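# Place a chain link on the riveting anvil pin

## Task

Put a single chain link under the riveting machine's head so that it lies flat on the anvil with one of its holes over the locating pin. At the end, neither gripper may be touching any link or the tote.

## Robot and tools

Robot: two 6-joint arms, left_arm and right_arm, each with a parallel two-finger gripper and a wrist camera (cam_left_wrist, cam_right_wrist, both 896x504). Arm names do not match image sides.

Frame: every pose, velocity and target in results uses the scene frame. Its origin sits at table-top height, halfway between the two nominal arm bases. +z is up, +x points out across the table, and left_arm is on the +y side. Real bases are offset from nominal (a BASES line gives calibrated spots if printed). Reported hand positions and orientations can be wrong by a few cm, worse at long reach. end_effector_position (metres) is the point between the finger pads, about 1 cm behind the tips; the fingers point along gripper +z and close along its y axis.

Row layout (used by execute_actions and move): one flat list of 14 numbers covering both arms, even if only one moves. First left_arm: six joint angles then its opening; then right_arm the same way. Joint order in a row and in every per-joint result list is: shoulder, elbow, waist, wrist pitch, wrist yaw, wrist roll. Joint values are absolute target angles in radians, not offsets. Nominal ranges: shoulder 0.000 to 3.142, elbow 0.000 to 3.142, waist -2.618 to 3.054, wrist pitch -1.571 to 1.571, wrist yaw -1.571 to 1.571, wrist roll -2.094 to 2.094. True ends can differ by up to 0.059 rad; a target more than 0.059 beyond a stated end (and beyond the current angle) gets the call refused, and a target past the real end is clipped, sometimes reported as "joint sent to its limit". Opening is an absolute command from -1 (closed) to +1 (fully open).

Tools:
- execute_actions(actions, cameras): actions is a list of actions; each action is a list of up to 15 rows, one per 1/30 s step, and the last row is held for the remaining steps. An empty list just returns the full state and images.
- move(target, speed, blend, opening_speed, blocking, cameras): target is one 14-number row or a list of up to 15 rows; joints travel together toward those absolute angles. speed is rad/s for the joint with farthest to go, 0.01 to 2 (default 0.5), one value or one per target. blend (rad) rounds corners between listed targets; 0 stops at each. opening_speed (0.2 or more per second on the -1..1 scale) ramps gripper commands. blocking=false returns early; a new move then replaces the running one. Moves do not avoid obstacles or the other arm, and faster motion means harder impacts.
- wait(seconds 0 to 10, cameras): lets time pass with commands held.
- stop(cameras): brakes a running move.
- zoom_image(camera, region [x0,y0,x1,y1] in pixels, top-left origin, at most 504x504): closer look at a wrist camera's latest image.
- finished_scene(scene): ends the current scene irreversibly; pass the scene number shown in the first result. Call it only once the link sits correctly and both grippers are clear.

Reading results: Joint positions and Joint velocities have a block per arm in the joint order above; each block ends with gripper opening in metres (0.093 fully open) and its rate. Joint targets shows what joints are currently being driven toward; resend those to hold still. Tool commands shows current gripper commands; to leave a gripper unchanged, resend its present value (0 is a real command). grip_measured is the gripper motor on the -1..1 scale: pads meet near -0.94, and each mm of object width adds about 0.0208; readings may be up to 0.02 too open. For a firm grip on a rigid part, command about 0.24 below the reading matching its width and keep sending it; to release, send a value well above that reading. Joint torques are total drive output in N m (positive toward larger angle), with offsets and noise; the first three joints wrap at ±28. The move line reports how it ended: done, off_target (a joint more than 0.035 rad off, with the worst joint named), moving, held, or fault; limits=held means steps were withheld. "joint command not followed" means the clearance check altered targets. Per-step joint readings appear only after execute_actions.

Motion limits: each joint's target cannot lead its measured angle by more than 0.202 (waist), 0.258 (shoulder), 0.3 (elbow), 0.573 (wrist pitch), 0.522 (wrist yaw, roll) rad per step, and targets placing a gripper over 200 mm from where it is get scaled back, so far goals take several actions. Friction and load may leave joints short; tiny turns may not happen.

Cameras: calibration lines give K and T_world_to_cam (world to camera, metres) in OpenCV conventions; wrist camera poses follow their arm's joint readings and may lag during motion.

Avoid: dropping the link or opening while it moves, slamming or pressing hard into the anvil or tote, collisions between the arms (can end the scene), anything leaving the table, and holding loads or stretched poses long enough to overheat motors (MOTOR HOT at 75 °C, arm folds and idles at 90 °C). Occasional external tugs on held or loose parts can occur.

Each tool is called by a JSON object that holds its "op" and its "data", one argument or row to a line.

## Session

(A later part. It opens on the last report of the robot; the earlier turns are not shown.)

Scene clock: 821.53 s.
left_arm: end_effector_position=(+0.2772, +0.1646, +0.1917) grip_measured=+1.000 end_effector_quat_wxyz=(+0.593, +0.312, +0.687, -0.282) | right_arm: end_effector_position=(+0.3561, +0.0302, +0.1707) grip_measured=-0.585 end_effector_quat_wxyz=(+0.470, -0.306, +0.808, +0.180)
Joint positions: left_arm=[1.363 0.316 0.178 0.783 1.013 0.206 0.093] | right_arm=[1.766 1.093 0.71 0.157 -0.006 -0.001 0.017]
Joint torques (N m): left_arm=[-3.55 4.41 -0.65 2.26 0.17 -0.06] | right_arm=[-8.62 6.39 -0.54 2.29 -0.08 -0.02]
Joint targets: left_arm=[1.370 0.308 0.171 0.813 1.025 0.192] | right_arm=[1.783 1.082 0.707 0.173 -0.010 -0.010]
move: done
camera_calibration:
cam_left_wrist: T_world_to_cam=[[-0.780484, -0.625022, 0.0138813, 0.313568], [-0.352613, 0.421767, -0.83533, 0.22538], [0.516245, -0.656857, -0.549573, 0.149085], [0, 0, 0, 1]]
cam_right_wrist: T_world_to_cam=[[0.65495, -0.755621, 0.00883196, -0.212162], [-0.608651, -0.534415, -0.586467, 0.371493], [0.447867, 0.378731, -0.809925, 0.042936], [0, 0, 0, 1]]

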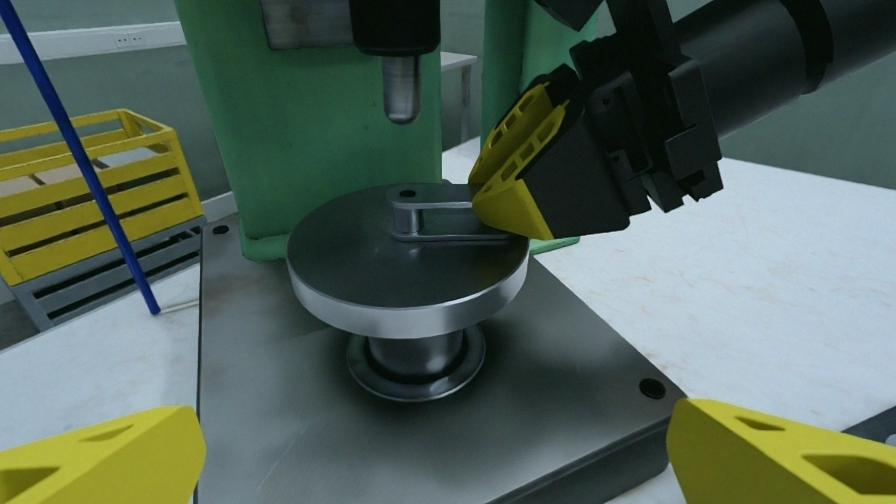

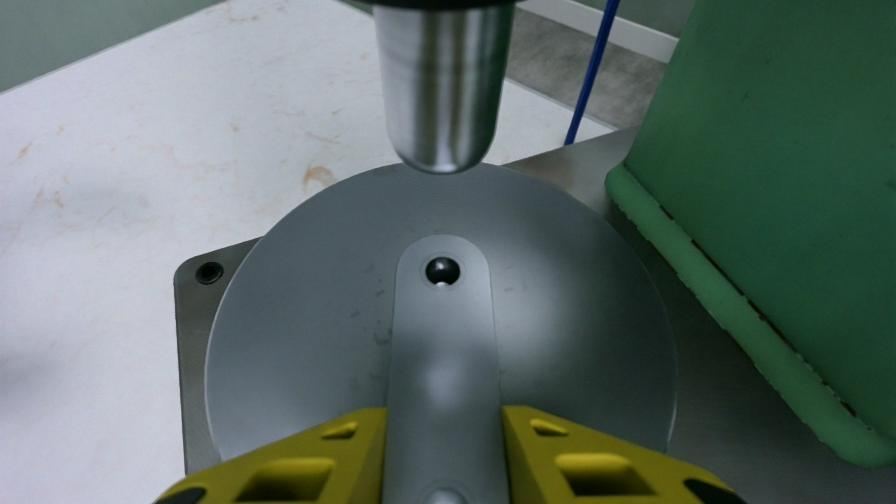

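{"op": "move", "data": {
  "target": [1.370, 0.308, 0.171, 0.813, 1.025, 0.192, 1.0, 1.7871, 1.0741, 0.707, 0.1845, -0.010, -0.010, -0.85],
  "speed": 0.03
}}

{"op": "zoom_image", "data": {
  "camera": "cam_left_wrist",
  "region": [350, 140, 550, 260]
}}

{"op": "zoom_image", "data": {
  "camera": "cam_right_wrist",
  "region": [370, 180, 520, 330]
}}

Scene clock: 826.10 s.
left_arm: end_effector_position=(+0.2772, +0.1646, +0.1918) grip_measured=+1.000 end_effector_quat_wxyz=(+0.593, +0.312, +0.687, -0.282) | right_arm: end_effector_position=(+0.3562, +0.0303, +0.1706) grip_measured=-0.585 end_effector_quat_wxyz=(+0.473, -0.306, +0.806, +0.181)
Joint positions: left_arm=[1.363 0.316 0.178 0.784 1.013 0.206 0.093] | right_arm=[1.766 1.086 0.71 0.171 -0.006 -0.001 0.017]
Joint torques (N m): left_arm=[-3.51 4.44 -0.69 2.26 0.17 -0.06] | right_arm=[-8.2 6.34 -0.54 2.3 -0.07 -0.02]
Joint targets: left_arm=[1.370 0.308 0.171 0.813 1.025 0.192] | right_arm=[1.787 1.074 0.707 0.184 -0.010 -0.010]
move: done
camera_calibration:
cam_left_wrist: T_world_to_cam=[[-0.780489, -0.625023, 0.0135499, 0.313646], [-0.352298, 0.421817, -0.835438, 0.22536], [0.516452, -0.656824, -0.549418, 0.149019], [0, 0, 0, 1]]
cam_right_wrist: T_world_to_cam=[[0.654902, -0.755663, 0.00878626, -0.212134], [-0.605441, -0.531597, -0.592323, 0.371345], [0.452267, 0.382593, -0.805653, 0.0404163], [0, 0, 0, 1]]

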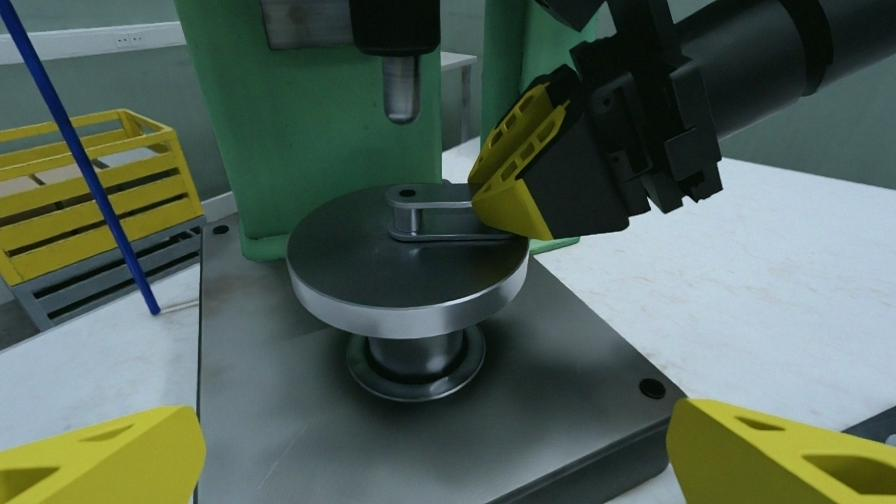

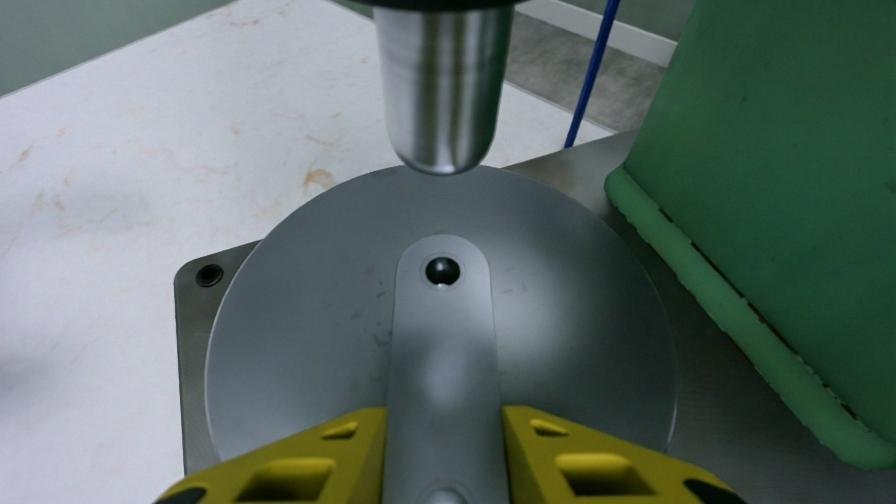

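Scaled by 2.520 from the camera's 896x504 image, which has a finer 1280x720 frame.

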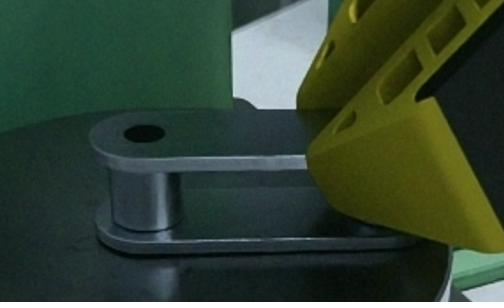

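Scaled by 3.360 from the camera's 896x504 image, which has a finer 1280x720 frame.

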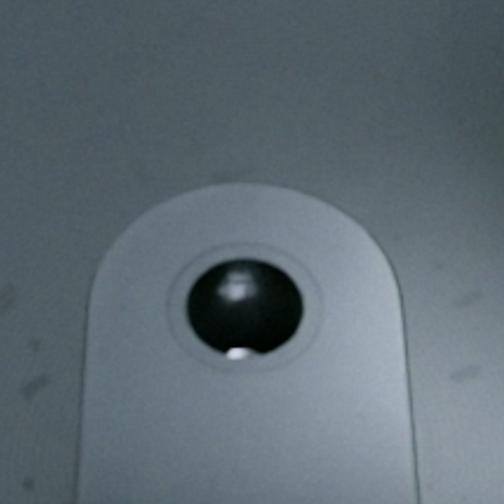

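{"op": "zoom_image", "data": {
  "camera": "cam_left_wrist",
  "region": [376, 205, 456, 250]
}}

{"op": "zoom_image", "data": {
  "camera": "cam_left_wrist",
  "region": [456, 205, 536, 250]
}}

Scaled by 6.300 from the camera's 896x504 image, which has a finer 1280x720 frame.

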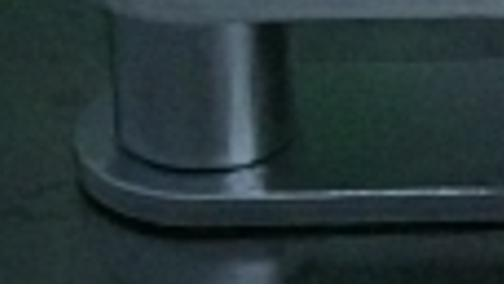

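Scaled by 6.300 from the camera's 896x504 image, which has a finer 1280x720 frame.

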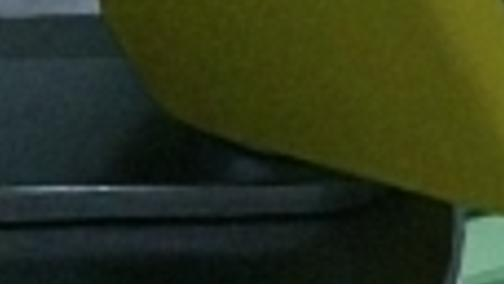

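{"op": "move", "data": {
  "target": [1.370, 0.308, 0.171, 0.813, 1.025, 0.192, 1.0, 1.7891, 1.0741, 0.707, 0.1725, -0.010, -0.010, -0.85],
  "speed": 0.03
}}

{"op": "zoom_image", "data": {
  "camera": "cam_left_wrist",
  "region": [376, 170, 536, 260]
}}

Scene clock: 840.10 s.
left_arm: end_effector_position=(+0.2772, +0.1646, +0.1918) grip_measured=+1.000 end_effector_quat_wxyz=(+0.593, +0.312, +0.687, -0.282) | right_arm: end_effector_position=(+0.3563, +0.0303, +0.1708) grip_measured=-0.585 end_effector_quat_wxyz=(+0.474, -0.306, +0.806, +0.181)
Joint positions: left_arm=[1.363 0.316 0.178 0.784 1.013 0.206 0.093] | right_arm=[1.766 1.086 0.71 0.172 -0.006 -0.001 0.017]
Joint torques (N m): left_arm=[-3.55 4.42 -0.66 2.25 0.17 -0.06] | right_arm=[-8.02 6.32 -0.53 2.14 -0.07 -0.02]
Joint targets: left_arm=[1.370 0.308 0.171 0.813 1.025 0.192] | right_arm=[1.789 1.074 0.707 0.173 -0.010 -0.010]
move: done
camera_calibration:
cam_left_wrist: T_world_to_cam=[[-0.780489, -0.625023, 0.0135499, 0.313646], [-0.352298, 0.421817, -0.835438, 0.22536], [0.516452, -0.656824, -0.549418, 0.149019], [0, 0, 0, 1]]
cam_right_wrist: T_world_to_cam=[[0.654897, -0.755668, 0.00878143, -0.212133], [-0.605101, -0.531299, -0.592937, 0.371488], [0.452729, 0.382999, -0.805201, 0.0402392], [0, 0, 0, 1]]

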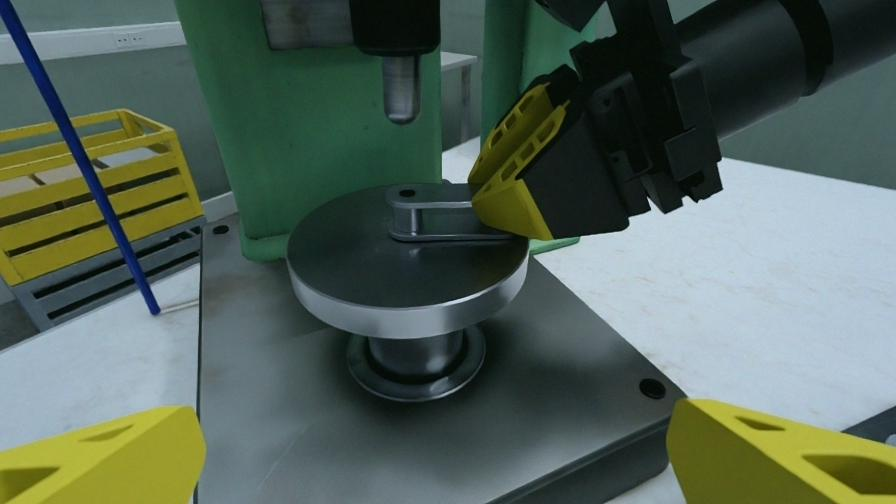

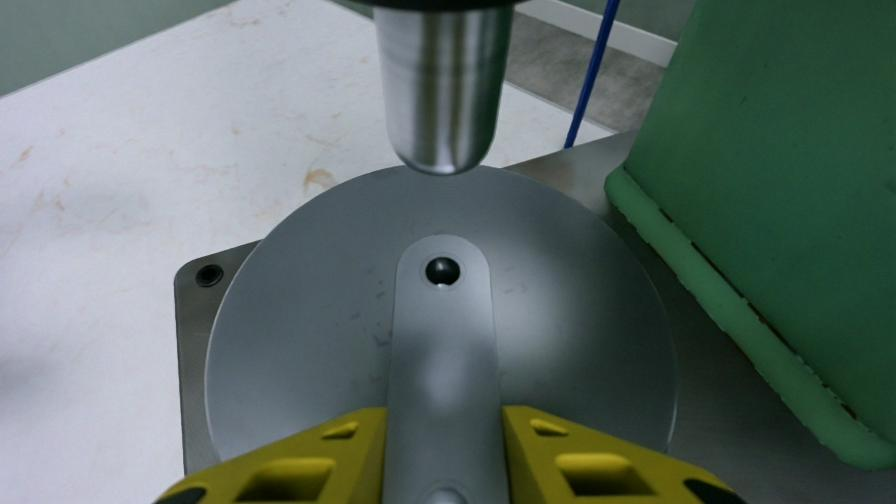

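Scaled by 3.150 from the camera's 896x504 image, which has a finer 1280x720 frame.

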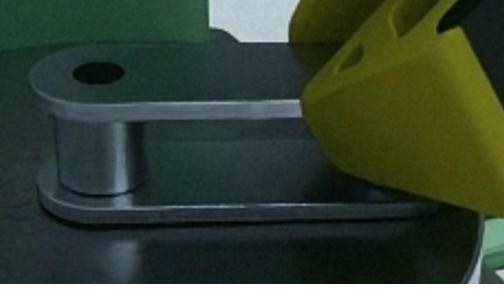

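{"op": "move", "data": {
  "target": [1.370, 0.308, 0.171, 0.813, 1.025, 0.192, 1.0, 1.7961, 1.0741, 0.707, 0.1645, -0.010, -0.010, -0.85],
  "speed": 0.03
}}

{"op": "zoom_image", "data": {
  "camera": "cam_left_wrist",
  "region": [376, 170, 536, 260]
}}

{"op": "zoom_image", "data": {
  "camera": "cam_right_wrist",
  "region": [370, 180, 520, 330]
}}

Scene clock: 849.23 s.
left_arm: end_effector_position=(+0.2772, +0.1646, +0.1918) grip_measured=+1.000 end_effector_quat_wxyz=(+0.593, +0.312, +0.687, -0.282) | right_arm: end_effector_position=(+0.3563, +0.0304, +0.1702) grip_measured=-0.585 end_effector_quat_wxyz=(+0.473, -0.306, +0.806, +0.181)
Joint positions: left_arm=[1.363 0.316 0.178 0.784 1.013 0.206 0.093] | right_arm=[1.767 1.086 0.71 0.172 -0.006 -0.001 0.017]
Joint torques (N m): left_arm=[-3.59 4.44 -0.66 2.26 0.17 -0.06] | right_arm=[-7.47 6.32 -0.53 2.04 -0.07 -0.02]
Joint targets: left_arm=[1.370 0.308 0.171 0.813 1.025 0.192] | right_arm=[1.796 1.074 0.707 0.164 -0.010 -0.010]
move: done
camera_calibration:
cam_left_wrist: T_world_to_cam=[[-0.780489, -0.625023, 0.0135499, 0.313646], [-0.352298, 0.421817, -0.835438, 0.22536], [0.516452, -0.656824, -0.549418, 0.149019], [0, 0, 0, 1]]
cam_right_wrist: T_world_to_cam=[[0.654904, -0.755661, 0.00878868, -0.212132], [-0.60561, -0.531746, -0.592015, 0.371224], [0.452036, 0.382391, -0.805879, 0.0401444], [0, 0, 0, 1]]

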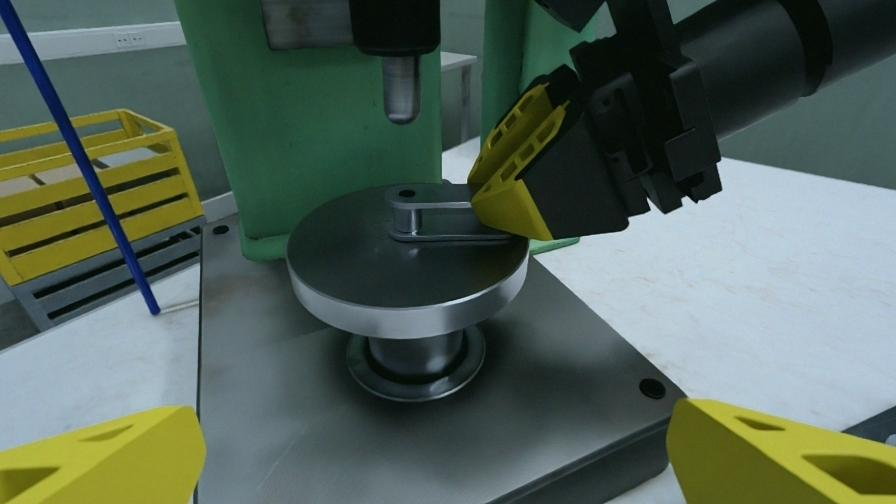

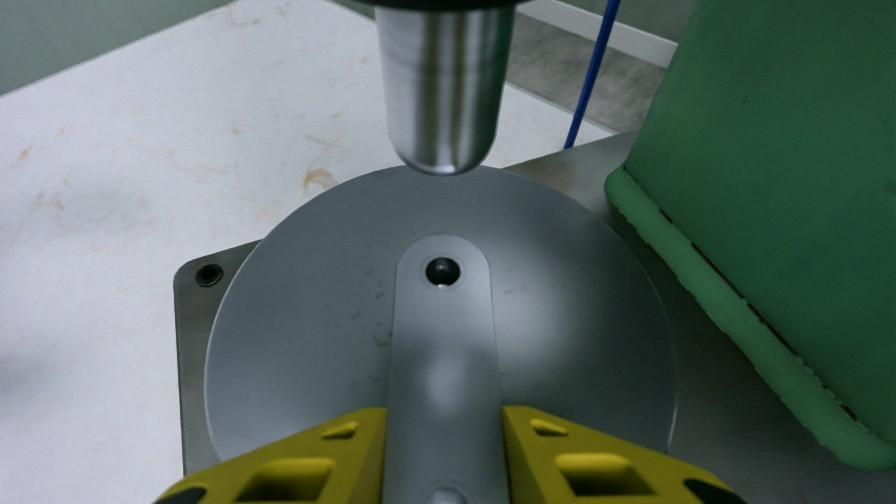

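Scaled by 3.150 from the camera's 896x504 image, which has a finer 1280x720 frame.

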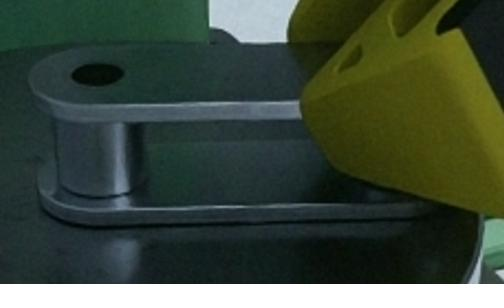

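Scaled by 3.360 from the camera's 896x504 image, which has a finer 1280x720 frame.

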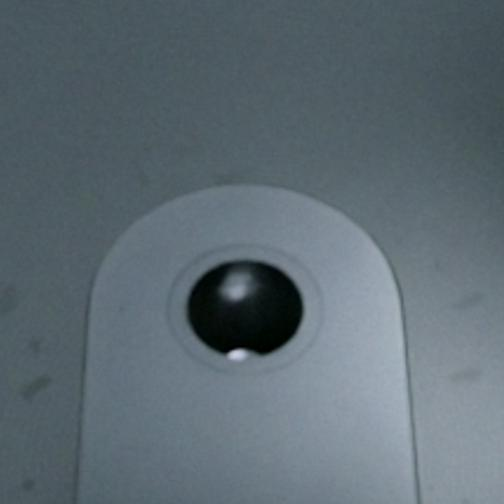

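{"op": "move", "data": {
  "target": [
    [1.370, 0.308, 0.171, 0.813, 1.025, 0.192, 1.0, 1.780, 1.0741, 0.707, 0.1765, -0.010, -0.010, -0.85],
    [1.370, 0.308, 0.171, 0.813, 1.025, 0.192, 1.0, 1.780, 1.0741, 0.707, 0.1765, -0.010, -0.010, 0.2]
  ],
  "speed": 0.05,
  "opening_speed": 0.6
}}

{"op": "zoom_image", "data": {
  "camera": "cam_left_wrist",
  "region": [376, 170, 536, 260]
}}

{"op": "zoom_image", "data": {
  "camera": "cam_right_wrist",
  "region": [370, 180, 520, 330]
}}

Scene clock: 857.30 s.
left_arm: end_effector_position=(+0.2772, +0.1646, +0.1918) grip_measured=+1.000 end_effector_quat_wxyz=(+0.593, +0.312, +0.687, -0.282) | right_arm: end_effector_position=(+0.3570, +0.0310, +0.1719) grip_measured=+0.197 end_effector_quat_wxyz=(+0.476, -0.305, +0.804, +0.182)
Joint positions: left_arm=[1.363 0.316 0.178 0.784 1.013 0.206 0.093] | right_arm=[1.767 1.086 0.71 0.18 -0.006 -0.001 0.055]
Joint torques (N m): left_arm=[-3.56 4.45 -0.66 2.26 0.17 -0.06] | right_arm=[-8.95 6.32 -0.55 2.1 -0.07 -0.02]
Joint targets: left_arm=[1.370 0.308 0.171 0.813 1.025 0.192] | right_arm=[1.780 1.074 0.707 0.176 -0.010 -0.010]
move: done
camera_calibration:
cam_left_wrist: T_world_to_cam=[[-0.780489, -0.625023, 0.0135499, 0.313646], [-0.352298, 0.421817, -0.835438, 0.22536], [0.516452, -0.656824, -0.549418, 0.149019], [0, 0, 0, 1]]
cam_right_wrist: T_world_to_cam=[[0.654851, -0.755707, 0.00873766, -0.212111], [-0.602027, -0.5286, -0.598452, 0.372717], [0.456873, 0.386637, -0.801111, 0.0382804], [0, 0, 0, 1]]

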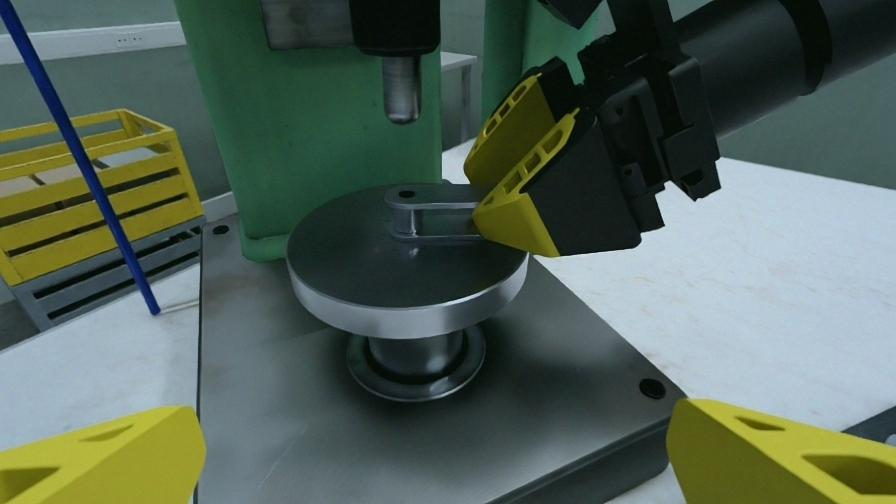

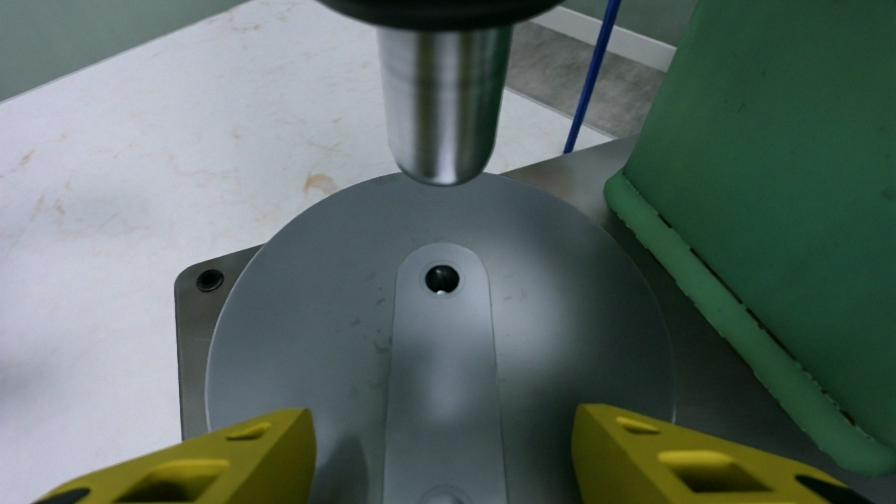

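Scaled by 3.150 from the camera's 896x504 image, which has a finer 1280x720 frame.

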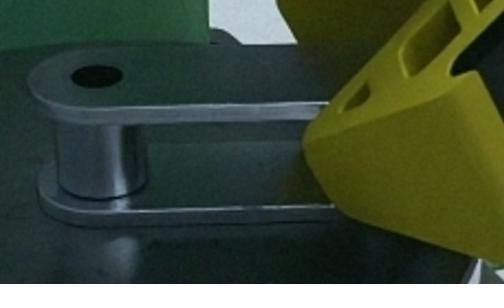

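Scaled by 3.360 from the camera's 896x504 image, which has a finer 1280x720 frame.

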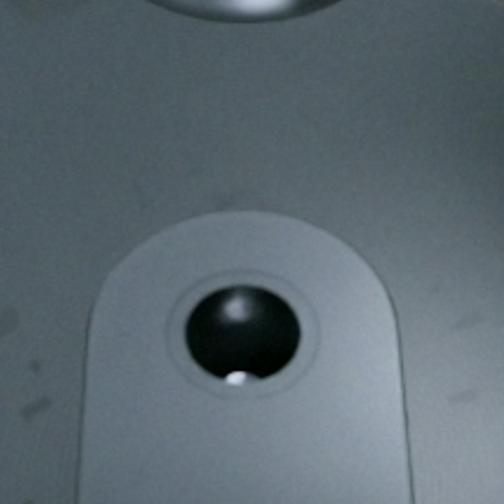

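{"op": "move", "data": {
  "target": [
    [1.370, 0.308, 0.171, 0.813, 1.025, 0.192, 1.0, 1.733, 1.0741, 0.707, 0.1765, -0.010, -0.010, 0.2],
    [1.370, 0.308, 0.171, 0.813, 1.025, 0.192, 1.0, 1.391, 0.833, 0.707, 0.07, -0.010, -0.010, 0.2]
  ],
  "speed": [0.1, 0.25]
}}

{"op": "zoom_image", "data": {
  "camera": "cam_left_wrist",
  "region": [356, 150, 556, 270]
}}

Scene clock: 872.53 s.
left_arm: end_effector_position=(+0.2772, +0.1646, +0.1918) grip_measured=+1.000 end_effector_quat_wxyz=(+0.593, +0.312, +0.687, -0.282) | right_arm: end_effector_position=(+0.2974, -0.0213, +0.2087) grip_measured=+0.197 end_effector_quat_wxyz=(+0.489, -0.302, +0.797, +0.187)
Joint positions: left_arm=[1.363 0.316 0.178 0.784 1.013 0.206 0.093] | right_arm=[1.408 0.849 0.71 0.089 -0.006 -0.001 0.055]
Joint torques (N m): left_arm=[-3.56 4.42 -0.68 2.26 0.17 -0.06] | right_arm=[-8.35 6.24 -0.54 1.96 -0.07 -0.03]
Heat: left arm: 41 °C; right arm: 46 °C.
Joint targets: left_arm=[1.370 0.308 0.171 0.813 1.025 0.192] | right_arm=[1.391 0.833 0.707 0.070 -0.010 -0.010]
move: done
camera_calibration:
cam_left_wrist: T_world_to_cam=[[-0.780719, -0.624734, 0.0135989, 0.313591], [-0.35213, 0.421865, -0.835485, 0.225327], [0.516219, -0.657068, -0.549345, 0.149115], [0, 0, 0, 1]]
cam_right_wrist: T_world_to_cam=[[0.654651, -0.755883, 0.00853566, -0.212842], [-0.587845, -0.516151, -0.622918, 0.332323], [0.475259, 0.402776, -0.78224, 0.10608], [0, 0, 0, 1]]

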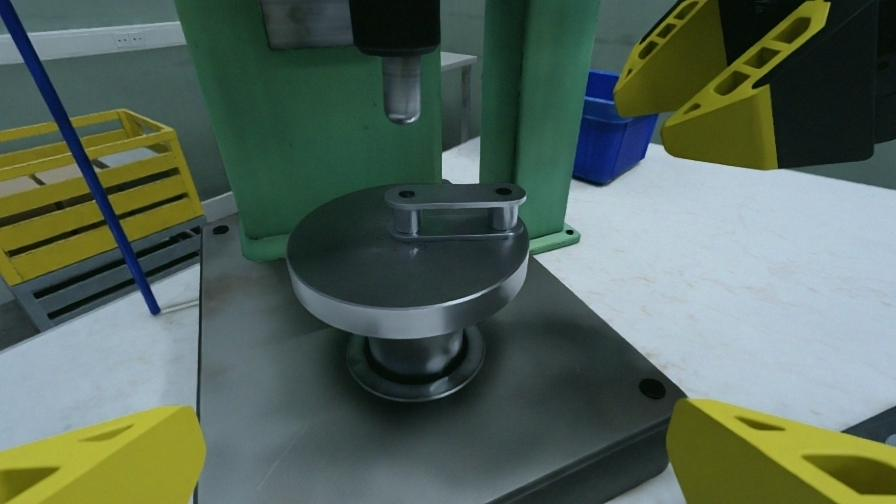

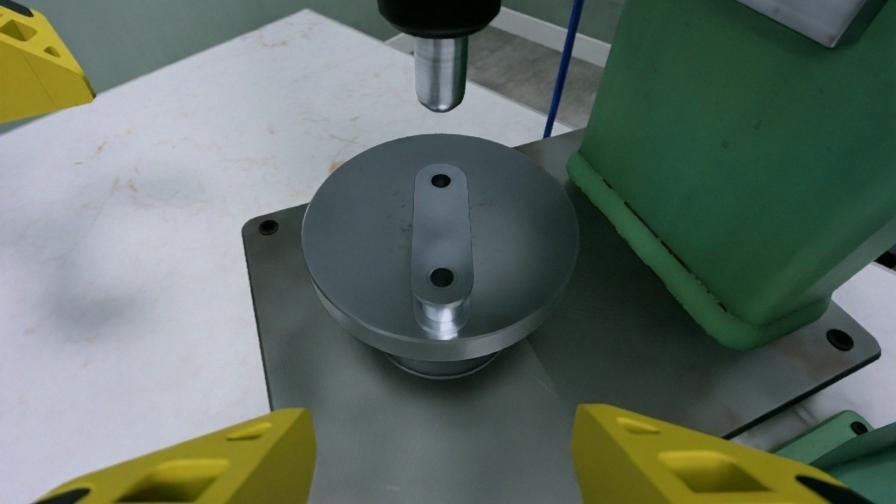

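Scaled by 2.520 from the camera's 896x504 image, which has a finer 1280x720 frame.

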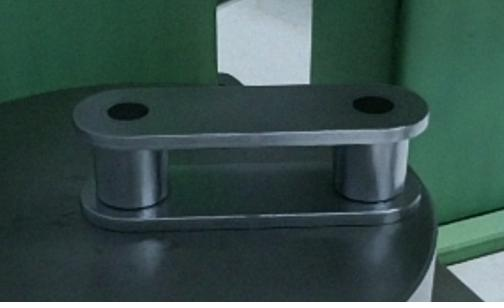

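{"op": "finished_scene", "data": {
  "scene": 1
}}

The scene is finished: the task was done.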